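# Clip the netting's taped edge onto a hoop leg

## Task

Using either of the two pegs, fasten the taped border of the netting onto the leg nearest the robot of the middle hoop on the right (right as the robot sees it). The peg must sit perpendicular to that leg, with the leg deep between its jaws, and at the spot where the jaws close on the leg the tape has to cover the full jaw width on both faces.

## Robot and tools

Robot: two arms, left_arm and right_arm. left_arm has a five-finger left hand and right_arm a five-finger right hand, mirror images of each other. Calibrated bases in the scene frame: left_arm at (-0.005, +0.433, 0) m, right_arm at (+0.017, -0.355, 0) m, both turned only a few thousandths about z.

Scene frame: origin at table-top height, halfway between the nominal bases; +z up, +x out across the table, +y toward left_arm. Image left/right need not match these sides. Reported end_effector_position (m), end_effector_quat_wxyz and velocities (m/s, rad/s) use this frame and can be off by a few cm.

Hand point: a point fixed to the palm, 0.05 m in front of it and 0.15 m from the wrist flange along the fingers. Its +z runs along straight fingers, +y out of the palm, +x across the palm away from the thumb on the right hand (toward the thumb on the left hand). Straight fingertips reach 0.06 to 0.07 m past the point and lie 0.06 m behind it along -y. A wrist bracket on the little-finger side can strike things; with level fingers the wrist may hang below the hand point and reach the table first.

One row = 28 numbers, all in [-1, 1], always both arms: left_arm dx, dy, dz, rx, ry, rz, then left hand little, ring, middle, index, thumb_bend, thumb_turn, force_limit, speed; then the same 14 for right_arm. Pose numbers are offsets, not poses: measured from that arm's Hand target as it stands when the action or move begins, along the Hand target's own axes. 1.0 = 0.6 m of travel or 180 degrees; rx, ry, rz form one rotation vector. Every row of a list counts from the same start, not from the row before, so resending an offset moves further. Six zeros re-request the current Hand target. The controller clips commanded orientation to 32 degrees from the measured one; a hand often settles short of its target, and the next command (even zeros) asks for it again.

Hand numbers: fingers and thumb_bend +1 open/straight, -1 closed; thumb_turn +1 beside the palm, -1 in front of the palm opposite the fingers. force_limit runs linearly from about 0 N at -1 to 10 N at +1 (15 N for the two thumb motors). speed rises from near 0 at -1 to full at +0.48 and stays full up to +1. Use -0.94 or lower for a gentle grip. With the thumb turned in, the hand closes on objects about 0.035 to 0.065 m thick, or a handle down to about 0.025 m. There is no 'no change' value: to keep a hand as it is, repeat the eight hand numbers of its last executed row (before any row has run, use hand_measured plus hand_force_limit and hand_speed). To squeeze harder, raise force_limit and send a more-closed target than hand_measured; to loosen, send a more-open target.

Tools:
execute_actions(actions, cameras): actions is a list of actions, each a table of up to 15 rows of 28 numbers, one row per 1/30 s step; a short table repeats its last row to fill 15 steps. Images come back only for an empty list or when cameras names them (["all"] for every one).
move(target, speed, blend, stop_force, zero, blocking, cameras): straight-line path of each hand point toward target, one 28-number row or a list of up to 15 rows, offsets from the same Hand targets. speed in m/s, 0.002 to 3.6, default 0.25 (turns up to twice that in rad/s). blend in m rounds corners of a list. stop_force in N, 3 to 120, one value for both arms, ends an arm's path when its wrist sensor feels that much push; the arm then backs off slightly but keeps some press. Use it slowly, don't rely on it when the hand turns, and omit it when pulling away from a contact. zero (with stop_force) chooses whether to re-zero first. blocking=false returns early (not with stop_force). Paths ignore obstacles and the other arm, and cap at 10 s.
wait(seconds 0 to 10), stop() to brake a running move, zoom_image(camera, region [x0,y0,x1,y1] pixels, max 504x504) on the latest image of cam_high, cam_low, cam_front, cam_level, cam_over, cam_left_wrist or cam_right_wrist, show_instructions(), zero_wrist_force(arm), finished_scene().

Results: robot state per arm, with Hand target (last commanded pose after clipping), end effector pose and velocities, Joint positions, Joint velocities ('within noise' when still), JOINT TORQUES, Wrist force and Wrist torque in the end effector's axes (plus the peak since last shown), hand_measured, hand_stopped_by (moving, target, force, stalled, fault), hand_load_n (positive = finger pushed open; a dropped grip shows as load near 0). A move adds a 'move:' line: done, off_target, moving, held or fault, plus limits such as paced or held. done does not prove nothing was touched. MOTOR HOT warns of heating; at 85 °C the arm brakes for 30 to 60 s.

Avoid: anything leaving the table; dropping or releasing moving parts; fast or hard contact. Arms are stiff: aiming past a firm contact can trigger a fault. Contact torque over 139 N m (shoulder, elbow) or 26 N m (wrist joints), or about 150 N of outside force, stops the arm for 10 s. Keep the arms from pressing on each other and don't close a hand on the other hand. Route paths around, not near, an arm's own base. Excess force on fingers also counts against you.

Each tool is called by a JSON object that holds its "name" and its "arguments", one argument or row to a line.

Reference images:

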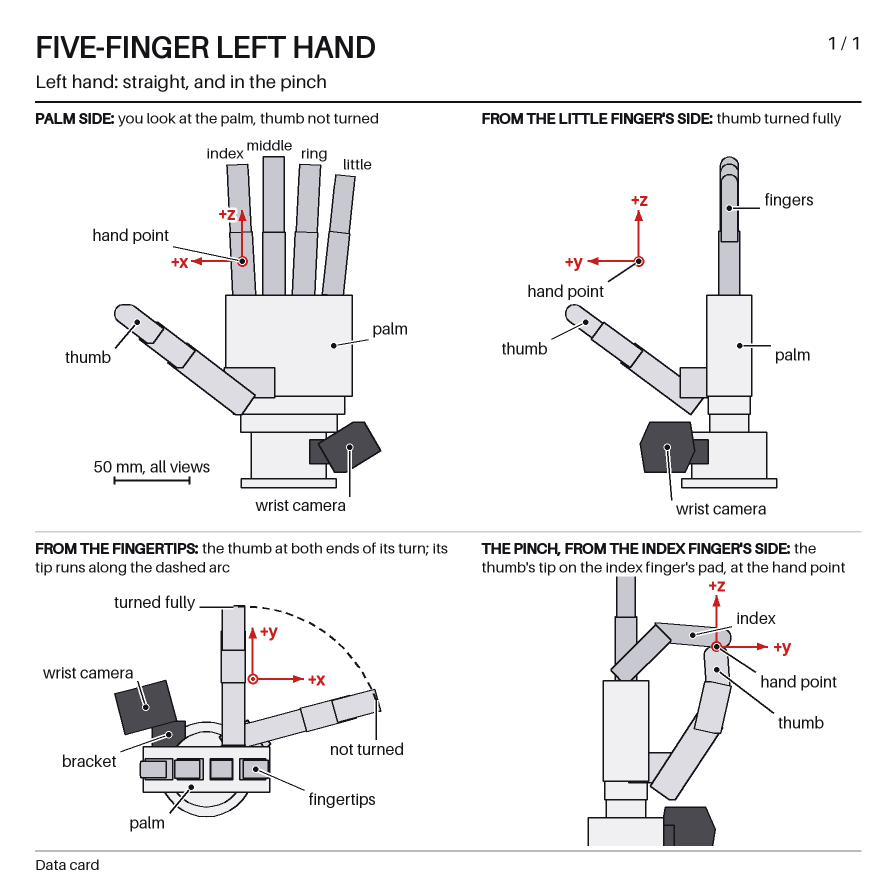

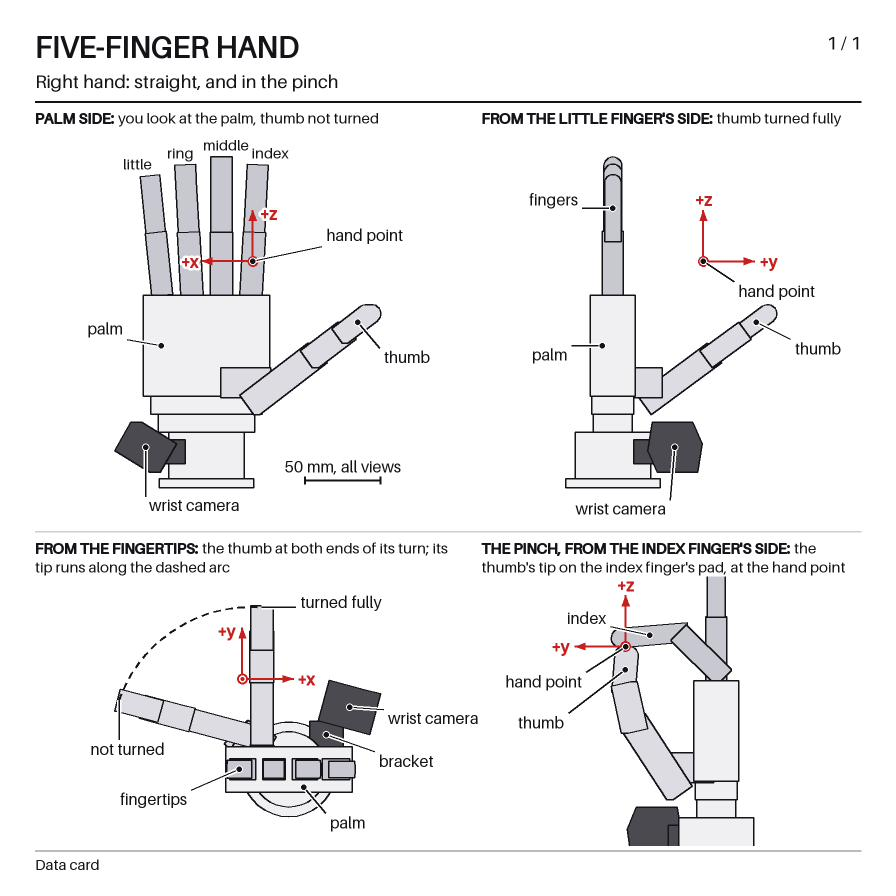

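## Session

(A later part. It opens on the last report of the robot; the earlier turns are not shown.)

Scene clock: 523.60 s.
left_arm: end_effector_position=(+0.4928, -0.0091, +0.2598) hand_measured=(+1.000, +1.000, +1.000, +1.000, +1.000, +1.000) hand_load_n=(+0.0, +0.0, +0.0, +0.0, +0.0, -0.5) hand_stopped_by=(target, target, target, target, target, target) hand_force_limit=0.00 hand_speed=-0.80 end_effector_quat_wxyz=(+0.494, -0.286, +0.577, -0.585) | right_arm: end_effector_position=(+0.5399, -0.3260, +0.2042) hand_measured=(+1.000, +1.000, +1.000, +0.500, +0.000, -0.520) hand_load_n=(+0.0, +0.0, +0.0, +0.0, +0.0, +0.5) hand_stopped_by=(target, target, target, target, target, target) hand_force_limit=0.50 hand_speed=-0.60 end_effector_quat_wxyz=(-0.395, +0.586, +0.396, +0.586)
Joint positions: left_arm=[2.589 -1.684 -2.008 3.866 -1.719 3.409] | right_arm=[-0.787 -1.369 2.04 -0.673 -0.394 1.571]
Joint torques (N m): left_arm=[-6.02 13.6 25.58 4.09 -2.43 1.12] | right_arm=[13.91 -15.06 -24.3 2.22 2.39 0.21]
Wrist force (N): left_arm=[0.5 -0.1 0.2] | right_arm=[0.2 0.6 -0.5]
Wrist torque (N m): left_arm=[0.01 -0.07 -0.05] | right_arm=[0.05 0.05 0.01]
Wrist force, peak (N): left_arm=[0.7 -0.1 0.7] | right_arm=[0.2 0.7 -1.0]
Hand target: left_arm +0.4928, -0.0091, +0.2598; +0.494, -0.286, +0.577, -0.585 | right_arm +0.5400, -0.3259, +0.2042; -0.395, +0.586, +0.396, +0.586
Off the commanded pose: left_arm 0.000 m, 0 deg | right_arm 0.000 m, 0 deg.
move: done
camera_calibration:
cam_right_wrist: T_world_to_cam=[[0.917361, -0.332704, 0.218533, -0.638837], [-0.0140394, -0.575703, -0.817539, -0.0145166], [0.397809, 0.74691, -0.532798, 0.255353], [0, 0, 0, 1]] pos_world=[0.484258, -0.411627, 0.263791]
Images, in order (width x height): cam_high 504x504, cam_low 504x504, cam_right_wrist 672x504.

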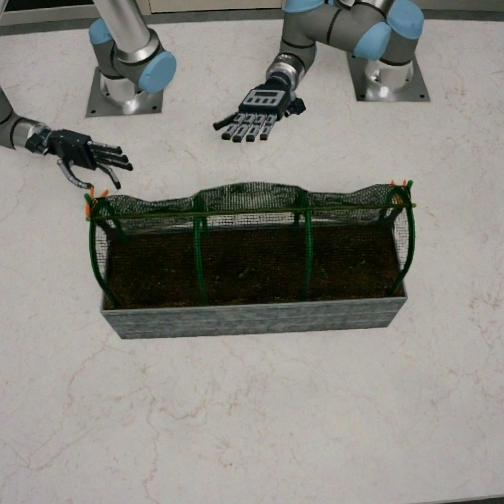

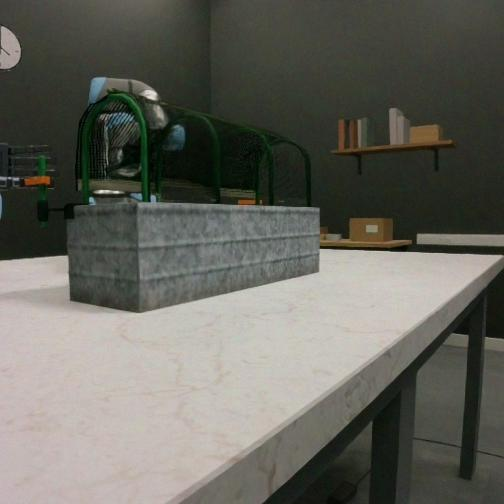

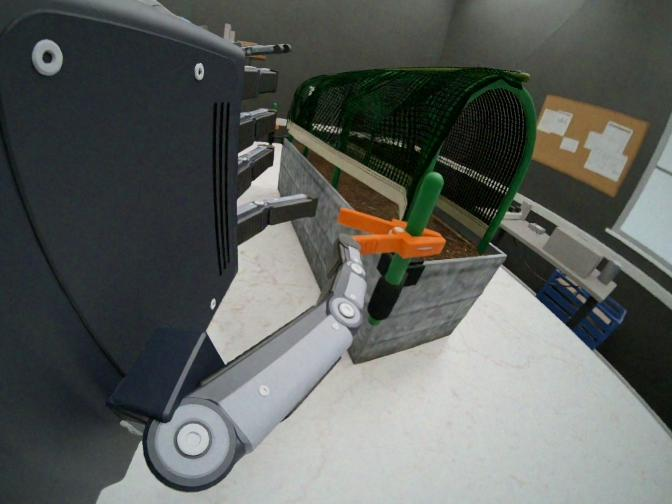

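{"name": "move", "arguments": {
  "target": [0,0,0,0,0,0,1,1,1,1,1,1,0,-0.8,0,0.0033,0,0,0,0,1,1,1,0.34,0,-0.52,0.5,-0.6],
  "speed": 0.02
}}

{"name": "move", "arguments": {
  "target": [0,0,0,0,0,0,1,1,1,1,1,1,0,-0.8,0,0,0.0017,0,0,0,1,1,1,0.1,0,-0.52,1,-0.9],
  "speed": 0.01,
  "cameras": ["cam_right_wrist", "cam_high", "cam_low"]
}}

{"name": "zoom_image", "arguments": {
  "camera": "cam_right_wrist",
  "region": [230, 150, 470, 330]
}}

{"name": "zoom_image", "arguments": {
  "camera": "cam_high",
  "region": [60, 140, 140, 220]
}}

Scene clock: 533.17 s.
left_arm: end_effector_position=(+0.4928, -0.0091, +0.2598) hand_measured=(+1.000, +1.000, +1.000, +1.000, +1.000, +1.000) hand_load_n=(+0.0, +0.0, +0.0, +0.0, +0.0, +0.0) hand_stopped_by=(target, target, target, target, target, target) hand_force_limit=0.00 hand_speed=-0.80 end_effector_quat_wxyz=(+0.494, -0.286, +0.577, -0.585) | right_arm: end_effector_position=(+0.5417, -0.3266, +0.2042) hand_measured=(+1.000, +1.000, +1.000, +0.340, +0.000, -0.520) hand_load_n=(+0.0, +0.0, +0.0, +0.0, +0.0, +0.0) hand_stopped_by=(target, target, target, target, target, target) hand_force_limit=0.50 hand_speed=-0.60 end_effector_quat_wxyz=(-0.395, +0.586, +0.396, +0.586)
Joint positions: left_arm=[2.589 -1.684 -2.008 3.866 -1.719 3.409] | right_arm=[-0.785 -1.364 2.035 -0.672 -0.392 1.571]
Joint torques (N m): left_arm=[-6.11 13.32 26.46 3.97 -2.33 0.9] | right_arm=[14.58 -14.85 -22.94 2.21 2.27 -1.61]
Wrist force (N): left_arm=[0.7 -0.2 0.1] | right_arm=[0.3 0.6 -0.7]
Wrist torque (N m): left_arm=[-0.02 -0.08 -0.03] | right_arm=[0.07 0.05 0.02]
Wrist force, peak (N): left_arm=[0.9 -0.1 0.7] | right_arm=[0.3 0.4 -1.1]
Hand target: left_arm +0.4928, -0.0091, +0.2598; +0.494, -0.286, +0.577, -0.585 | right_arm +0.5418, -0.3267, +0.2042; -0.395, +0.586, +0.396, +0.586
Off the commanded pose: left_arm 0.000 m, 0 deg | right_arm 0.000 m, 0 deg.
move: done

Scene clock: 533.87 s.
left_arm: end_effector_position=(+0.4928, -0.0091, +0.2598) hand_measured=(+1.000, +1.000, +1.000, +1.000, +1.000, +1.000) hand_load_n=(+0.0, +0.0, +0.0, +0.0, +0.0, -0.5) hand_stopped_by=(target, target, target, target, target, target) hand_force_limit=0.00 hand_speed=-0.80 end_effector_quat_wxyz=(+0.494, -0.286, +0.577, -0.585) | right_arm: end_effector_position=(+0.5422, -0.3258, +0.2042) hand_measured=(+1.000, +1.000, +1.000, +0.242, +0.000, -0.520) hand_load_n=(+0.0, +0.0, +0.0, +10.0, +1.0, +0.0) hand_stopped_by=(target, target, target, force, target, target) hand_force_limit=1.00 hand_speed=-0.90 end_effector_quat_wxyz=(-0.395, +0.586, +0.396, +0.586)
Joint positions: left_arm=[2.589 -1.684 -2.008 3.866 -1.719 3.409] | right_arm=[-0.783 -1.364 2.035 -0.672 -0.39 1.571]
Joint torques (N m): left_arm=[-5.22 12.68 26.71 4 -2.5 1.1] | right_arm=[12.45 -24.25 -14.34 -0.37 4.49 -1.68]
Wrist force (N): left_arm=[0.4 -0.3 0.2] | right_arm=[0.2 -7.8 0.5]
Wrist torque (N m): left_arm=[-0.03 -0.04 -0.05] | right_arm=[0.09 0.07 -0.03]
Wrist force, peak (N): left_arm=[0.8 -0.1 0.3] | right_arm=[0.2 -8.0 0.7]
Hand target: left_arm +0.4928, -0.0091, +0.2598; +0.494, -0.286, +0.577, -0.585 | right_arm +0.5422, -0.3257, +0.2042; -0.395, +0.586, +0.396, +0.586
Off the commanded pose: left_arm 0.000 m, 0 deg | right_arm 0.000 m, 0 deg.
move: done
camera_calibration:
cam_right_wrist: T_world_to_cam=[[0.917361, -0.332704, 0.218533, -0.640972], [-0.0140394, -0.575703, -0.817539, -0.0143678], [0.397809, 0.74691, -0.532798, 0.254249], [0, 0, 0, 1]] pos_world=[0.486658, -0.411427, 0.263791]
Images, in order (width x height): cam_high 504x504, cam_low 504x504, cam_right_wrist 672x504.

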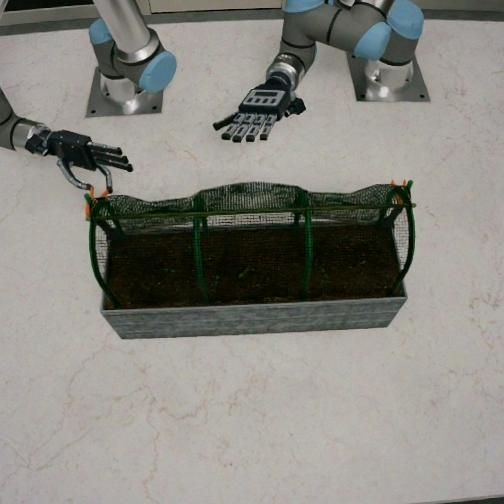

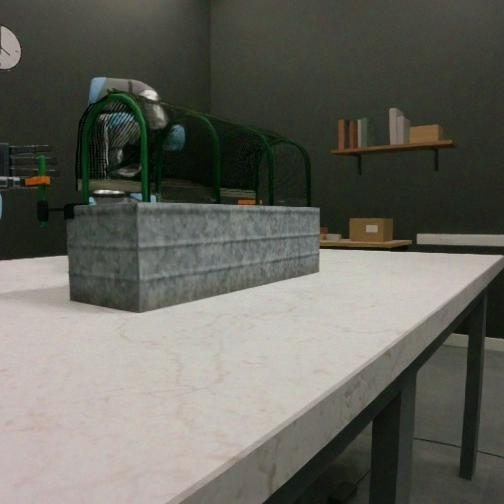

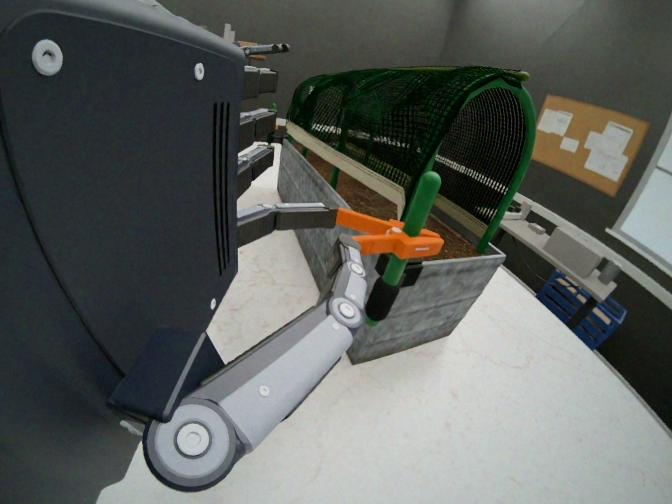

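Scaled by 2.100 from the camera's 672x504 image, which has a finer 960x720 frame.

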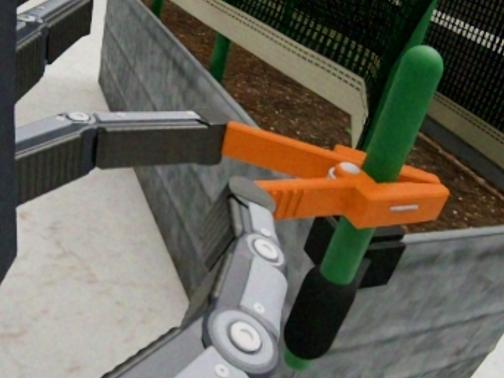

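Scaled by 6.300.

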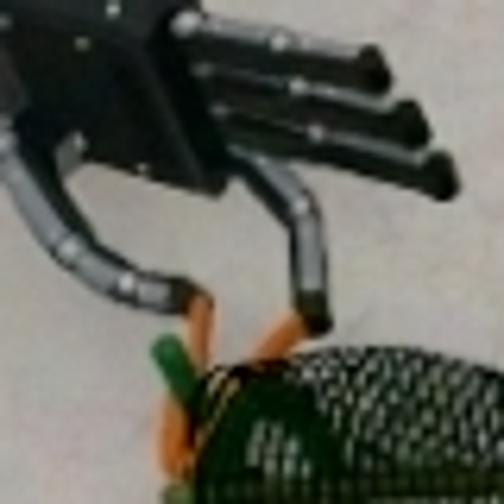

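{"name": "move", "arguments": {
  "target": [
    [0,0,0,0,0,0,1,1,1,1,1,1,0,-0.8,0,0,-0.0033,0,0,0,1,1,1,0.5,-0.12,-0.52,0.5,-0.5],
    [0,0,0,0,0,0,1,1,1,1,1,1,0,-0.8,0,0.0133,-0.0017,0,0,0,1,1,1,0.34,-0.12,-0.52,0.5,-0.7]
  ],
  "speed": 0.03,
  "cameras": ["cam_right_wrist", "cam_high"]
}}

{"name": "zoom_image", "arguments": {
  "camera": "cam_right_wrist",
  "region": [230, 150, 470, 330]
}}

{"name": "zoom_image", "arguments": {
  "camera": "cam_high",
  "region": [60, 140, 140, 220]
}}

Scene clock: 542.33 s.
left_arm: end_effector_position=(+0.4928, -0.0091, +0.2598) hand_measured=(+1.000, +1.000, +1.000, +1.000, +1.000, +1.000) hand_load_n=(+0.0, +0.0, -0.5, +0.0, +0.0, +0.0) hand_stopped_by=(target, target, target, target, target, target) hand_force_limit=0.00 hand_speed=-0.80 end_effector_quat_wxyz=(+0.494, -0.286, +0.577, -0.585) | right_arm: end_effector_position=(+0.5492, -0.3296, +0.2042) hand_measured=(+1.000, +1.000, +1.000, +0.346, -0.120, -0.520) hand_load_n=(+0.0, +0.0, +0.0, +10.0, +0.5, +0.0) hand_stopped_by=(target, target, target, force, target, target) hand_force_limit=0.50 hand_speed=-0.70 end_effector_quat_wxyz=(-0.395, +0.586, +0.396, +0.586)
Joint positions: left_arm=[2.589 -1.684 -2.008 3.866 -1.719 3.409] | right_arm=[-0.777 -1.347 2.012 -0.666 -0.385 1.571]
Joint torques (N m): left_arm=[-5.87 13.1 26.42 3.92 -2.39 0.93] | right_arm=[8.66 -15.63 -27.29 -0.5 2.94 -1.18]
Wrist force (N): left_arm=[0.7 -0.1 0.3] | right_arm=[0.3 -8.5 0.8]
Wrist torque (N m): left_arm=[0.00 -0.08 -0.03] | right_arm=[0.13 0.06 -0.03]
Wrist force, peak (N): left_arm=[0.8 0.1 0.6] | right_arm=[-0.1 -9.3 1.3]
Hand target: left_arm +0.4928, -0.0091, +0.2598; +0.494, -0.286, +0.577, -0.585 | right_arm +0.5492, -0.3297, +0.2042; -0.395, +0.586, +0.396, +0.586
Off the commanded pose: left_arm 0.000 m, 0 deg | right_arm 0.000 m, 0 deg.
move: done
camera_calibration:
cam_right_wrist: T_world_to_cam=[[0.917411, -0.332611, 0.218467, -0.648659], [-0.0140171, -0.575661, -0.817569, -0.0165005], [0.397695, 0.746984, -0.532779, 0.25446], [0, 0, 0, 1]] pos_world=[0.493658, -0.415327, 0.263791]
Images, in order (width x height): cam_high 504x504, cam_right_wrist 672x504.

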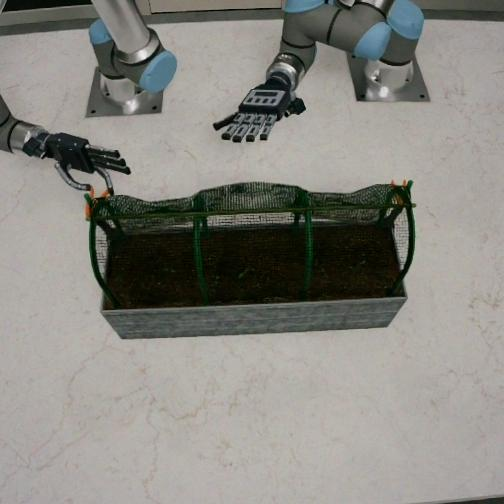

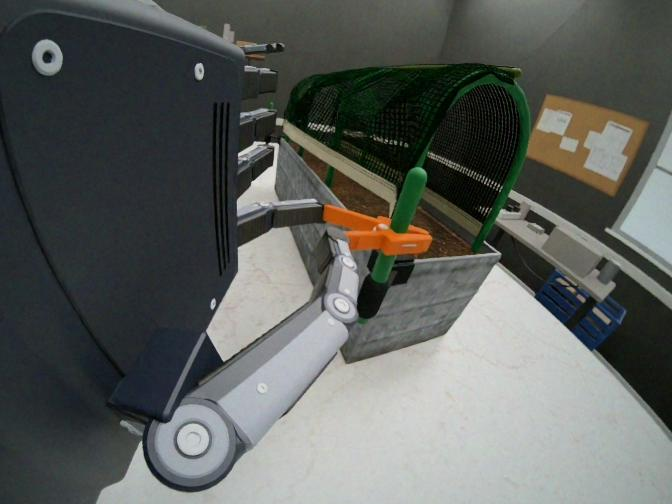

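Scaled by 2.100 from the camera's 672x504 image, which has a finer 960x720 frame.

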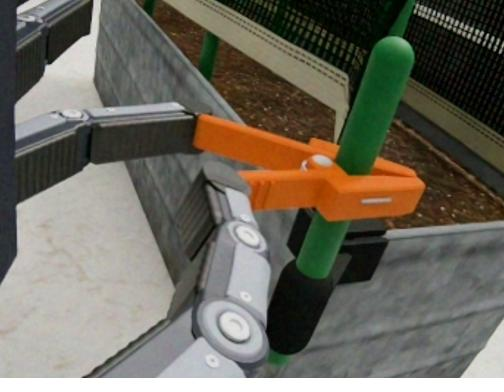

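Scaled by 6.300.

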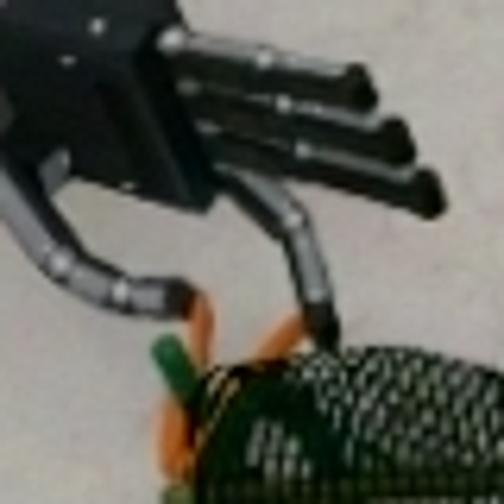

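{"name": "zoom_image", "arguments": {
  "camera": "cam_right_wrist",
  "region": [305, 185, 445, 275]
}}

Scaled by 3.600 from the camera's 672x504 image, which has a finer 960x720 frame.

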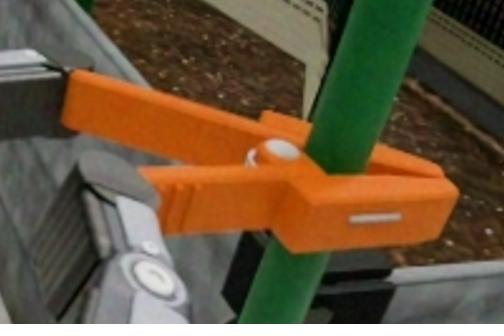

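{"name": "move", "arguments": {
  "target": [
    [0,0,0,0,0,0,1,1,1,1,1,1,0,-0.8,0,0,0,0,0,0,1,1,1,0.6,-0.12,-0.52,0.5,-0.5],
    [0,0,0,0,0,0,1,1,1,1,1,1,0,-0.8,0,-0.075,0,0,0,0,1,1,1,0.6,-0.12,-0.52,0.5,-0.5],
    [0,0,0,0,0,0,1,1,1,1,1,1,0,-0.8,0,-0.095,0.0383,-0.1056,0,0,1,1,1,0.5,0.8,-0.52,0.5,-0.5]
  ],
  "speed": 0.06,
  "cameras": ["cam_right_wrist", "cam_high"]
}}

{"name": "zoom_image", "arguments": {
  "camera": "cam_right_wrist",
  "region": [230, 150, 470, 330]
}}

{"name": "zoom_image", "arguments": {
  "camera": "cam_high",
  "region": [60, 140, 140, 220]
}}

Scene clock: 593.70 s.
left_arm: end_effector_position=(+0.4928, -0.0091, +0.2598) hand_measured=(+1.000, +1.000, +1.000, +1.000, +1.000, +1.000) hand_load_n=(+0.0, +0.0, +0.0, +0.0, +0.0, -0.5) hand_stopped_by=(target, target, target, target, target, target) hand_force_limit=0.00 hand_speed=-0.80 end_effector_quat_wxyz=(+0.494, -0.286, +0.577, -0.585) | right_arm: end_effector_position=(+0.5050, -0.2871, +0.2041) hand_measured=(+1.000, +1.000, +1.000, +0.500, +0.800, -0.520) hand_load_n=(+0.0, +0.0, +0.0, +0.5, +0.0, +0.0) hand_stopped_by=(target, target, target, target, target, target) hand_force_limit=0.50 hand_speed=-0.50 end_effector_quat_wxyz=(-0.293, +0.643, +0.294, +0.643)
Joint positions: left_arm=[2.589 -1.684 -2.008 3.866 -1.719 3.409] | right_arm=[-0.772 -1.676 2.369 -0.695 -0.047 1.571]
Joint torques (N m): left_arm=[-6.23 13.36 26.66 3.77 -2.37 0.94] | right_arm=[14.53 -21.41 -4.1 -1.37 2.34 2.3]
Wrist force (N): left_arm=[0.7 0.0 0.5] | right_arm=[0.3 0.3 -0.6]
Wrist torque (N m): left_arm=[-0.01 -0.07 -0.04] | right_arm=[0.00 0.06 0.00]
Wrist force, peak (N): left_arm=[0.9 -0.1 0.6] | right_arm=[0.2 -8.8 0.7]
Hand target: left_arm +0.4928, -0.0091, +0.2598; +0.494, -0.286, +0.577, -0.585 | right_arm +0.5050, -0.2871, +0.2041; -0.293, +0.643, +0.294, +0.643
Off the commanded pose: left_arm 0.000 m, 0 deg | right_arm 0.000 m, 0 deg.
move: done
camera_calibration:
cam_right_wrist: T_world_to_cam=[[0.758901, -0.613374, 0.218728, -0.594456], [-0.200458, -0.53961, -0.817703, 0.111846], [0.619586, 0.576709, -0.532466, 0.0792691], [0, 0, 0, 1]] pos_world=[0.42444, -0.349986, 0.263689]
Images, in order (width x height): cam_high 504x504, cam_right_wrist 672x504.

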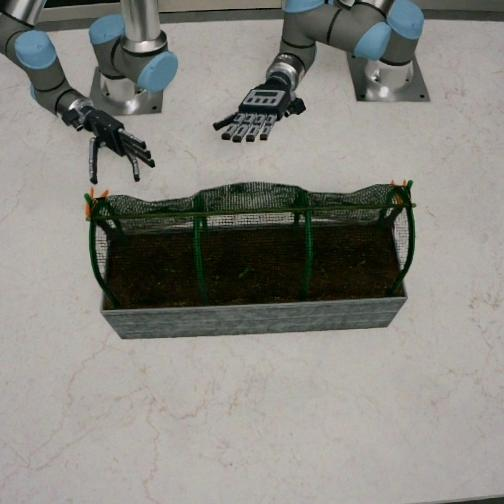

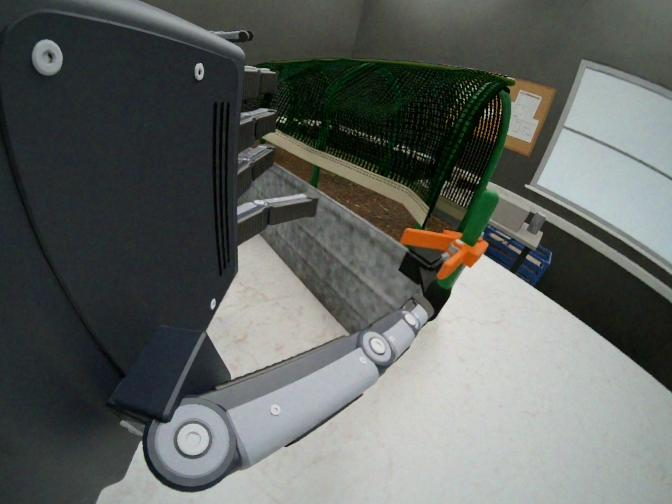

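Scaled by 2.100 from the camera's 672x504 image, which has a finer 960x720 frame.

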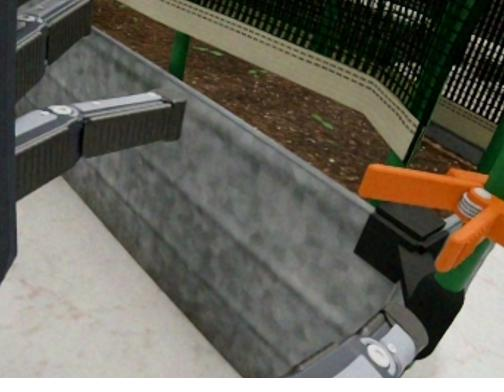

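Scaled by 6.300.

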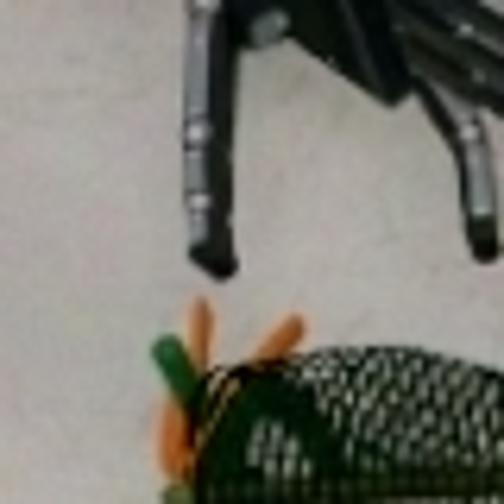

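{"name": "move", "arguments": {
  "target": [0,0,0,0,0,0,1,1,1,1,1,1,0,-0.8,0,0.042,0.0048,0,0,0,1,1,1,0.4,0.6,-0.52,0.5,-0.5],
  "speed": 0.04,
  "cameras": ["cam_right_wrist", "cam_high"]
}}

{"name": "zoom_image", "arguments": {
  "camera": "cam_right_wrist",
  "region": [230, 150, 470, 330]
}}

{"name": "zoom_image", "arguments": {
  "camera": "cam_high",
  "region": [60, 140, 140, 220]
}}

Scene clock: 600.53 s.
left_arm: end_effector_position=(+0.4928, -0.0091, +0.2598) hand_measured=(+1.000, +1.000, +1.000, +1.000, +1.000, +1.000) hand_load_n=(+0.0, +0.0, +0.0, +0.0, +0.0, +0.0) hand_stopped_by=(target, target, target, target, target, target) hand_force_limit=0.00 hand_speed=-0.80 end_effector_quat_wxyz=(+0.494, -0.286, +0.577, -0.585) | right_arm: end_effector_position=(+0.5258, -0.3013, +0.2042) hand_measured=(+1.000, +1.000, +1.000, +0.400, +0.600, -0.520) hand_load_n=(+0.0, +0.0, +0.0, +0.0, +0.0, +0.0) hand_stopped_by=(target, target, target, target, target, target) hand_force_limit=0.50 hand_speed=-0.50 end_effector_quat_wxyz=(-0.293, +0.643, +0.294, +0.643)
Joint positions: left_arm=[2.589 -1.684 -2.008 3.866 -1.719 3.409] | right_arm=[-0.758 -1.611 2.31 -0.709 -0.033 1.579]
Joint torques (N m): left_arm=[-5.59 13.89 26.76 3.77 -2.3 0.85] | right_arm=[13.96 -3.44 -24.84 1.8 2.53 -2.45]
Wrist force (N): left_arm=[0.7 0.0 0.4] | right_arm=[0.2 0.4 -0.7]
Wrist torque (N m): left_arm=[0.00 -0.08 -0.04] | right_arm=[0.03 0.06 0.09]
Wrist force, peak (N): left_arm=[0.9 -0.4 0.3] | right_arm=[0.3 0.4 -1.1]
Hand target: left_arm +0.4928, -0.0091, +0.2598; +0.494, -0.286, +0.577, -0.585 | right_arm +0.5259, -0.3014, +0.2042; -0.293, +0.643, +0.294, +0.643
Off the commanded pose: left_arm 0.000 m, 0 deg | right_arm 0.000 m, 0 deg.
move: done
camera_calibration:
cam_right_wrist: T_world_to_cam=[[0.758938, -0.613337, 0.218703, -0.619024], [-0.2006, -0.539751, -0.817575, 0.108352], [0.619494, 0.576617, -0.532673, 0.0745711], [0, 0, 0, 1]] pos_world=[0.44534, -0.364186, 0.26369]
Images, in order (width x height): cam_high 504x504, cam_right_wrist 672x504.

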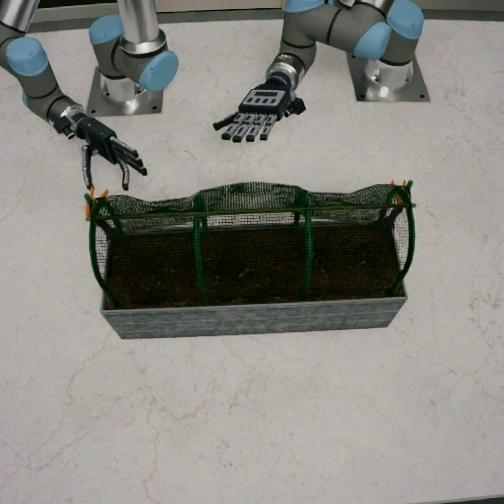

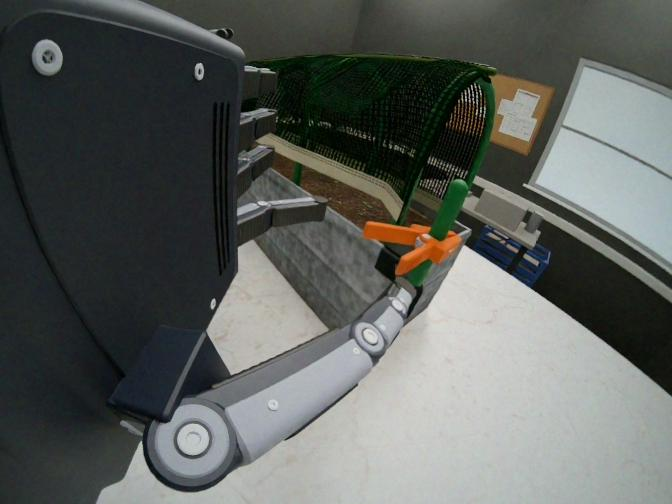

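Scaled by 2.100 from the camera's 672x504 image, which has a finer 960x720 frame.

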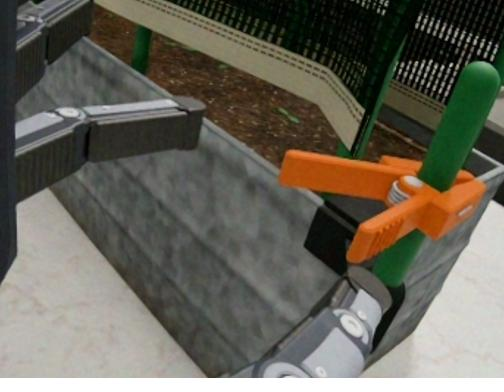

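Scaled by 6.300.

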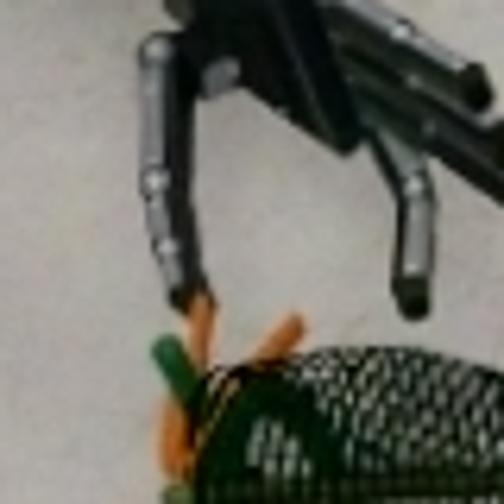

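{"name": "move", "arguments": {
  "target": [0,0,0,0,0,0,1,1,1,1,1,1,0,-0.8,0,0.025,0.004,0,0,0,1,1,1,0.25,0.6,-0.52,0.5,-0.5],
  "speed": 0.03,
  "cameras": ["cam_right_wrist", "cam_high"]
}}

{"name": "zoom_image", "arguments": {
  "camera": "cam_right_wrist",
  "region": [230, 150, 470, 330]
}}

{"name": "zoom_image", "arguments": {
  "camera": "cam_high",
  "region": [60, 140, 140, 220]
}}

Scene clock: 605.23 s.
left_arm: end_effector_position=(+0.4928, -0.0091, +0.2598) hand_measured=(+1.000, +1.000, +1.000, +1.000, +1.000, +1.000) hand_load_n=(+0.0, +0.0, +0.0, +0.0, +0.0, +0.0) hand_stopped_by=(target, target, target, target, target, target) hand_force_limit=0.00 hand_speed=-0.80 end_effector_quat_wxyz=(+0.494, -0.286, +0.577, -0.585) | right_arm: end_effector_position=(+0.5387, -0.3094, +0.2042) hand_measured=(+1.000, +1.000, +1.000, +0.250, +0.600, -0.520) hand_load_n=(+0.0, +0.0, +0.0, +0.0, +0.0, +0.0) hand_stopped_by=(target, target, target, target, target, target) hand_force_limit=0.50 hand_speed=-0.50 end_effector_quat_wxyz=(-0.293, +0.643, +0.294, +0.643)
Joint positions: left_arm=[2.589 -1.684 -2.008 3.866 -1.719 3.409] | right_arm=[-0.748 -1.573 2.273 -0.714 -0.023 1.584]
Joint torques (N m): left_arm=[-6.07 13.59 25.43 3.86 -2.34 0.8] | right_arm=[14.77 -6.7 -24.78 1.82 2.42 -2.39]
Wrist force (N): left_arm=[0.6 -0.2 0.4] | right_arm=[0.3 0.2 -0.7]
Wrist torque (N m): left_arm=[-0.04 -0.06 -0.04] | right_arm=[0.00 0.05 0.06]
Wrist force, peak (N): left_arm=[0.9 -0.1 0.3] | right_arm=[0.4 0.5 -0.9]
Hand target: left_arm +0.4928, -0.0091, +0.2598; +0.494, -0.286, +0.577, -0.585 | right_arm +0.5388, -0.3094, +0.2042; -0.293, +0.643, +0.294, +0.643
Off the commanded pose: left_arm 0.000 m, 0 deg | right_arm 0.000 m, 0 deg.
move: done
camera_calibration:
cam_right_wrist: T_world_to_cam=[[0.758923, -0.613378, 0.218642, -0.633796], [-0.200657, -0.539705, -0.817591, 0.106697], [0.619494, 0.576617, -0.532673, 0.0713033], [0, 0, 0, 1]] pos_world=[0.45824, -0.372286, 0.26379]
Images, in order (width x height): cam_high 504x504, cam_right_wrist 672x504.

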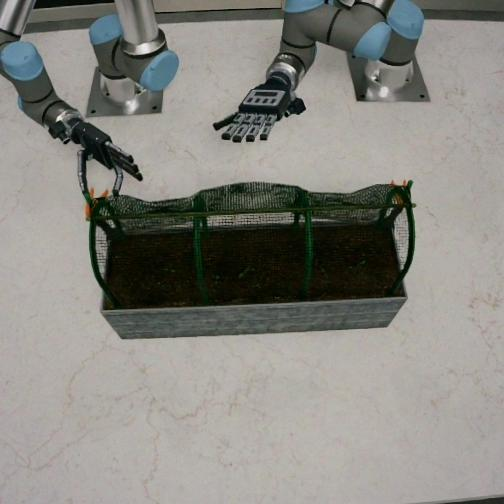

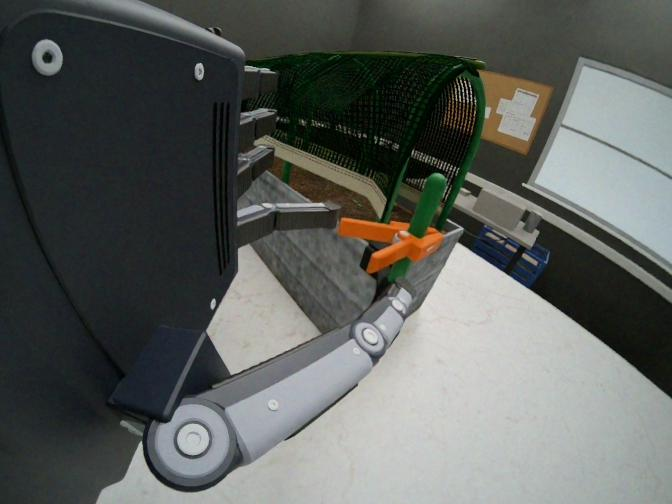

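Scaled by 2.100 from the camera's 672x504 image, which has a finer 960x720 frame.

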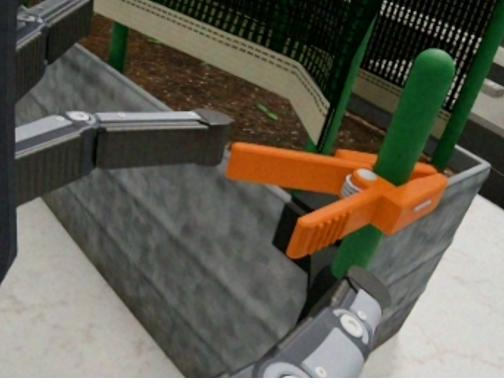

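Scaled by 6.300.

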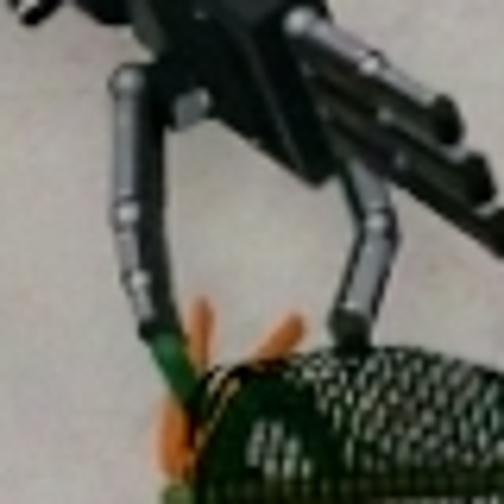

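{"name": "move", "arguments": {
  "target": [0,0,0,0,0,0,1,1,1,1,1,1,0,-0.8,0,0,0,0,0,0,1,1,1,0.15,0.35,-0.52,0,-0.8],
  "speed": 0.03,
  "cameras": ["cam_right_wrist", "cam_high"]
}}

{"name": "zoom_image", "arguments": {
  "camera": "cam_right_wrist",
  "region": [230, 150, 470, 330]
}}

{"name": "zoom_image", "arguments": {
  "camera": "cam_high",
  "region": [60, 140, 140, 220]
}}

Scene clock: 609.90 s.
left_arm: end_effector_position=(+0.4928, -0.0091, +0.2598) hand_measured=(+1.000, +1.000, +1.000, +1.000, +1.000, +1.000) hand_load_n=(+0.0, +0.0, +0.0, +0.0, +0.0, +0.0) hand_stopped_by=(target, target, target, target, target, target) hand_force_limit=0.00 hand_speed=-0.80 end_effector_quat_wxyz=(+0.494, -0.286, +0.577, -0.585) | right_arm: end_effector_position=(+0.5388, -0.3094, +0.2042) hand_measured=(+1.000, +1.000, +1.000, +0.150, +0.352, -0.520) hand_load_n=(+0.0, +0.0, +0.0, +1.0, +3.5, +0.5) hand_stopped_by=(target, target, target, target, target, target) hand_force_limit=0.00 hand_speed=-0.80 end_effector_quat_wxyz=(-0.293, +0.643, +0.294, +0.643)
Joint positions: left_arm=[2.589 -1.684 -2.008 3.866 -1.719 3.409] | right_arm=[-0.748 -1.572 2.273 -0.714 -0.023 1.583]
Joint torques (N m): left_arm=[-6.03 14.3 25.92 3.81 -2.32 0.74] | right_arm=[14.39 -6.85 -23.48 1.65 1.54 -2.43]
Wrist force (N): left_arm=[0.4 0.0 0.4] | right_arm=[0.1 2.8 0.1]
Wrist torque (N m): left_arm=[0.00 -0.04 -0.05] | right_arm=[0.07 0.03 0.11]
Wrist force, peak (N): left_arm=[0.8 -0.3 0.6] | right_arm=[0.1 2.8 0.1]
Hand target: left_arm +0.4928, -0.0091, +0.2598; +0.494, -0.286, +0.577, -0.585 | right_arm +0.5388, -0.3094, +0.2042; -0.293, +0.643, +0.294, +0.643
Off the commanded pose: left_arm 0.000 m, 0 deg | right_arm 0.000 m, 0 deg.
move: done
camera_calibration:
cam_right_wrist: T_world_to_cam=[[0.758938, -0.613337, 0.218703, -0.63388], [-0.2006, -0.539751, -0.817575, 0.106669], [0.619494, 0.576617, -0.532673, 0.0712416], [0, 0, 0, 1]] pos_world=[0.45834, -0.372286, 0.26379]
Images, in order (width x height): cam_high 504x504, cam_right_wrist 672x504.

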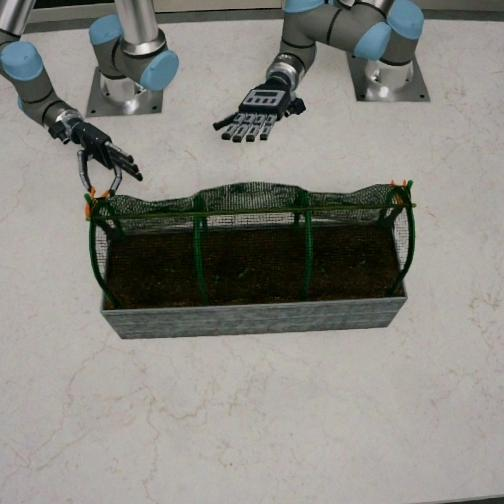

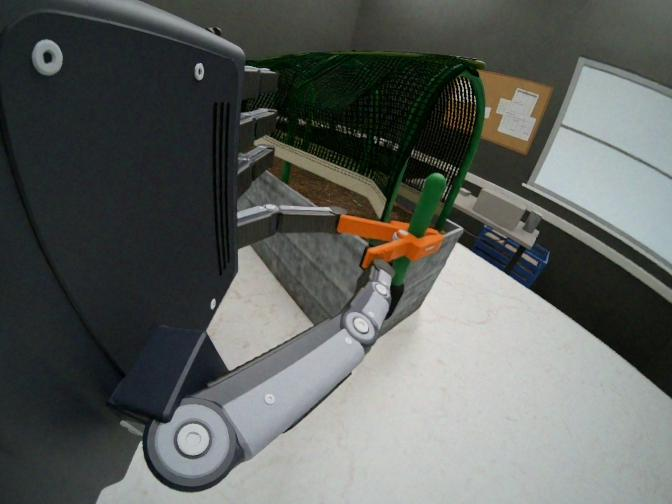

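Scaled by 2.100 from the camera's 672x504 image, which has a finer 960x720 frame.

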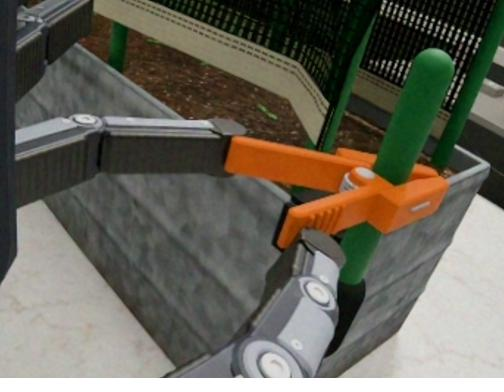

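Scaled by 6.300.

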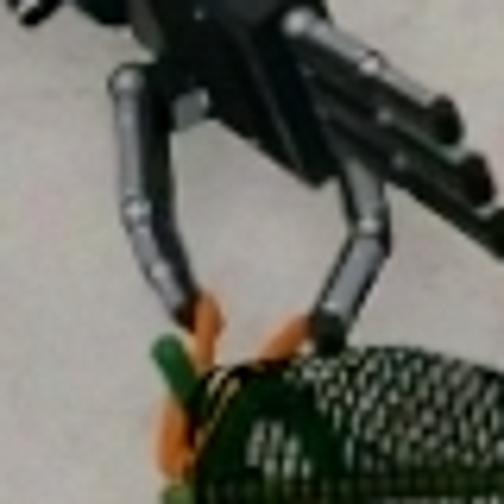

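{"name": "move", "arguments": {
  "target": [0,0,0,0,0,0,1,1,1,1,1,1,0,-0.8,0,0,0,0,0,0,1,1,1,0.05,0.2,-0.52,1,-0.85],
  "speed": 0.03,
  "cameras": ["cam_right_wrist", "cam_high"]
}}

{"name": "zoom_image", "arguments": {
  "camera": "cam_right_wrist",
  "region": [230, 150, 470, 330]
}}

{"name": "zoom_image", "arguments": {
  "camera": "cam_high",
  "region": [60, 140, 140, 220]
}}

Scene clock: 614.10 s.
left_arm: end_effector_position=(+0.4928, -0.0091, +0.2598) hand_measured=(+1.000, +1.000, +1.000, +1.000, +1.000, +1.000) hand_load_n=(+0.0, +0.0, +0.0, +0.0, +0.0, -0.5) hand_stopped_by=(target, target, target, target, target, target) hand_force_limit=0.00 hand_speed=-0.80 end_effector_quat_wxyz=(+0.494, -0.286, +0.577, -0.585) | right_arm: end_effector_position=(+0.5388, -0.3094, +0.2042) hand_measured=(+1.000, +1.000, +1.000, +0.100, +0.208, -0.520) hand_load_n=(+0.0, -0.5, +0.0, +13.5, +12.0, +0.5) hand_stopped_by=(target, target, target, force, target, target) hand_force_limit=1.00 hand_speed=-0.85 end_effector_quat_wxyz=(-0.293, +0.643, +0.294, +0.643)
Joint positions: left_arm=[2.589 -1.684 -2.008 3.866 -1.719 3.409] | right_arm=[-0.748 -1.572 2.273 -0.714 -0.023 1.583]
Joint torques (N m): left_arm=[-5.12 14.67 25.16 3.94 -2.35 0.59] | right_arm=[4.25 -7.27 -16.95 -0.13 3.53 -2.65]
Wrist force (N): left_arm=[0.5 0.0 0.2] | right_arm=[-0.2 -3.6 2.0]
Wrist torque (N m): left_arm=[0.01 -0.05 -0.04] | right_arm=[0.08 0.07 0.07]
Wrist force, peak (N): left_arm=[0.9 0.1 0.4] | right_arm=[0.2 -3.5 2.5]
Hand target: left_arm +0.4928, -0.0091, +0.2598; +0.494, -0.286, +0.577, -0.585 | right_arm +0.5388, -0.3094, +0.2042; -0.293, +0.643, +0.294, +0.643
Off the commanded pose: left_arm 0.000 m, 0 deg | right_arm 0.000 m, 0 deg.
move: done
camera_calibration:
cam_right_wrist: T_world_to_cam=[[0.758938, -0.613337, 0.218703, -0.63388], [-0.2006, -0.539751, -0.817575, 0.106669], [0.619494, 0.576617, -0.532673, 0.0712416], [0, 0, 0, 1]] pos_world=[0.45834, -0.372286, 0.26379]
Images, in order (width x height): cam_high 504x504, cam_right_wrist 672x504.

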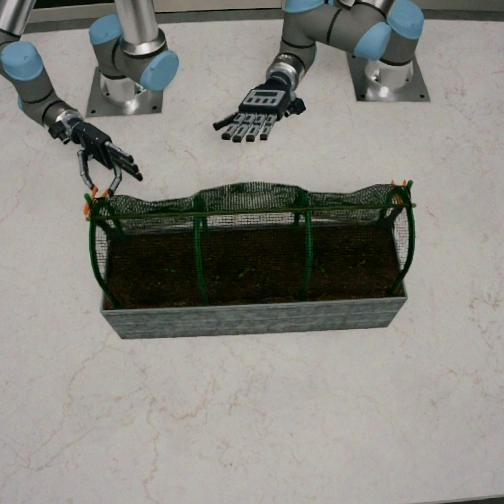

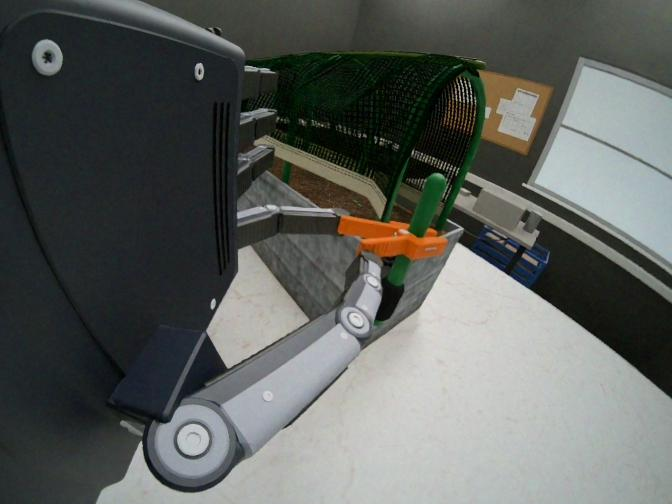

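Scaled by 2.100 from the camera's 672x504 image, which has a finer 960x720 frame.

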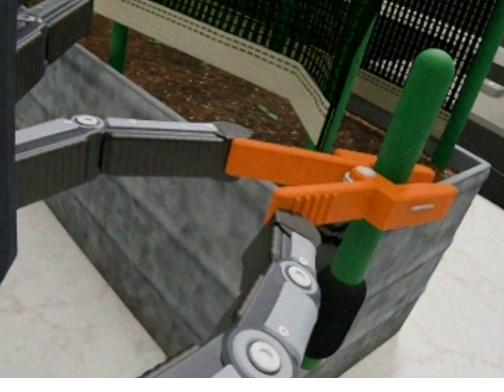

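Scaled by 6.300.

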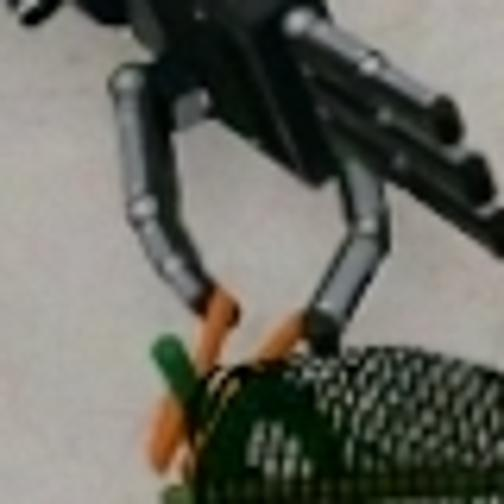

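{"name": "zoom_image", "arguments": {
  "camera": "cam_right_wrist",
  "region": [330, 190, 460, 290]
}}

Scaled by 3.877 from the camera's 672x504 image, which has a finer 960x720 frame.

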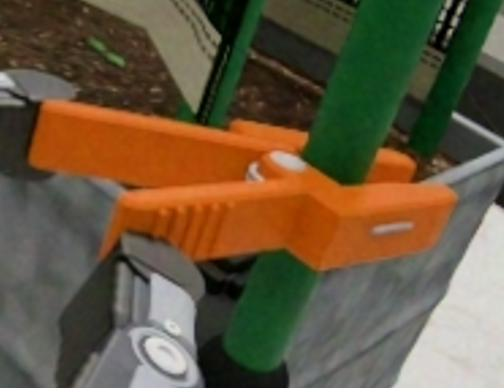

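{"name": "move", "arguments": {
  "target": [0,0,0,0,0,0,1,1,1,1,1,1,0,-0.8,0,0,0,0,0,0,1,1,1,0.04,0.08,-0.52,1,-0.88],
  "speed": 0.03,
  "cameras": ["cam_right_wrist", "cam_high"]
}}

{"name": "zoom_image", "arguments": {
  "camera": "cam_right_wrist",
  "region": [330, 190, 460, 290]
}}

{"name": "zoom_image", "arguments": {
  "camera": "cam_high",
  "region": [60, 140, 140, 220]
}}

Scene clock: 621.33 s.
left_arm: end_effector_position=(+0.4928, -0.0091, +0.2598) hand_measured=(+1.000, +1.000, +1.000, +1.000, +1.000, +1.000) hand_load_n=(+0.0, +0.0, +0.0, -0.5, +0.0, +0.0) hand_stopped_by=(target, target, target, target, target, target) hand_force_limit=0.00 hand_speed=-0.80 end_effector_quat_wxyz=(+0.494, -0.286, +0.577, -0.585) | right_arm: end_effector_position=(+0.5388, -0.3094, +0.2042) hand_measured=(+1.000, +1.000, +1.000, +0.098, +0.080, -0.520) hand_load_n=(+0.0, +0.0, +0.0, +0.0, +0.0, +0.0) hand_stopped_by=(target, target, target, force, target, target) hand_force_limit=1.00 hand_speed=-0.88 end_effector_quat_wxyz=(-0.293, +0.643, +0.294, +0.643)
Joint positions: left_arm=[2.589 -1.684 -2.008 3.866 -1.719 3.409] | right_arm=[-0.748 -1.572 2.273 -0.714 -0.023 1.583]
Joint torques (N m): left_arm=[-5.22 15.06 26.04 3.77 -2.53 0.62] | right_arm=[-10.04 -7.78 -15.09 -0.84 0.63 -2.29]
Wrist force (N): left_arm=[0.5 -0.1 0.6] | right_arm=[0.4 0.4 -0.9]
Wrist torque (N m): left_arm=[-0.03 -0.05 -0.05] | right_arm=[0.03 0.05 0.09]
Wrist force, peak (N): left_arm=[0.8 -0.1 0.6] | right_arm=[0.4 -8.0 -2.8]
Hand target: left_arm +0.4928, -0.0091, +0.2598; +0.494, -0.286, +0.577, -0.585 | right_arm +0.5388, -0.3094, +0.2042; -0.293, +0.643, +0.294, +0.643
Off the commanded pose: left_arm 0.000 m, 0 deg | right_arm 0.000 m, 0 deg.
move: done
camera_calibration:
cam_right_wrist: T_world_to_cam=[[0.758838, -0.613457, 0.218715, -0.633881], [-0.200678, -0.539724, -0.817573, 0.106715], [0.619591, 0.576514, -0.53267, 0.0711575], [0, 0, 0, 1]] pos_world=[0.45834, -0.372286, 0.26379]
Images, in order (width x height): cam_high 504x504, cam_right_wrist 672x504.

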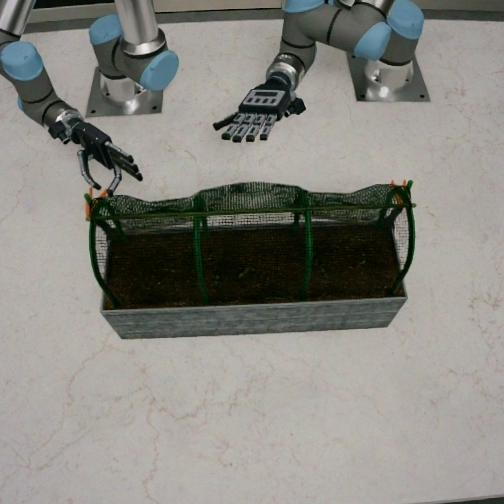

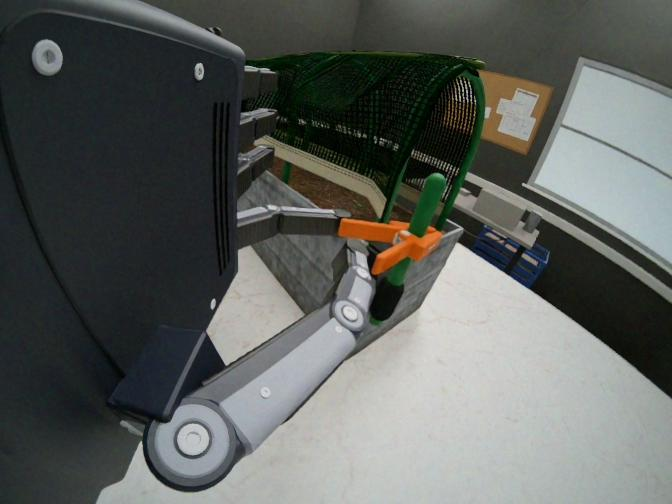

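Scaled by 3.877 from the camera's 672x504 image, which has a finer 960x720 frame.

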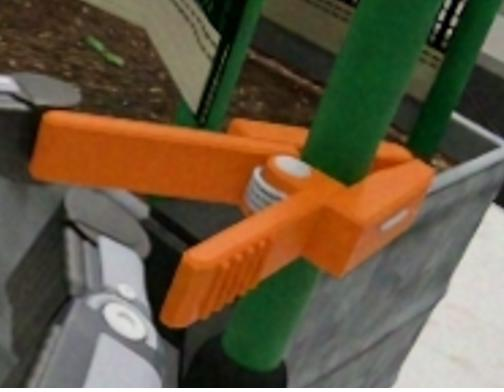

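Scaled by 6.300.

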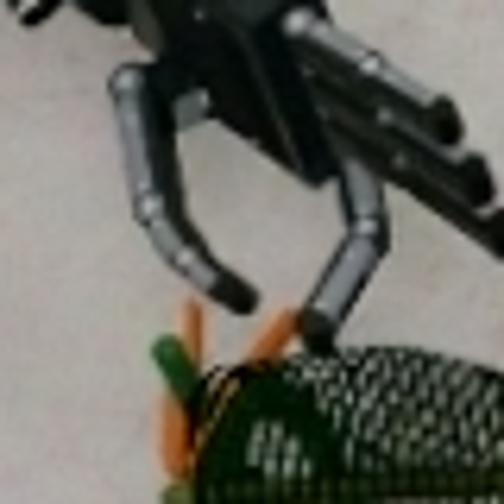

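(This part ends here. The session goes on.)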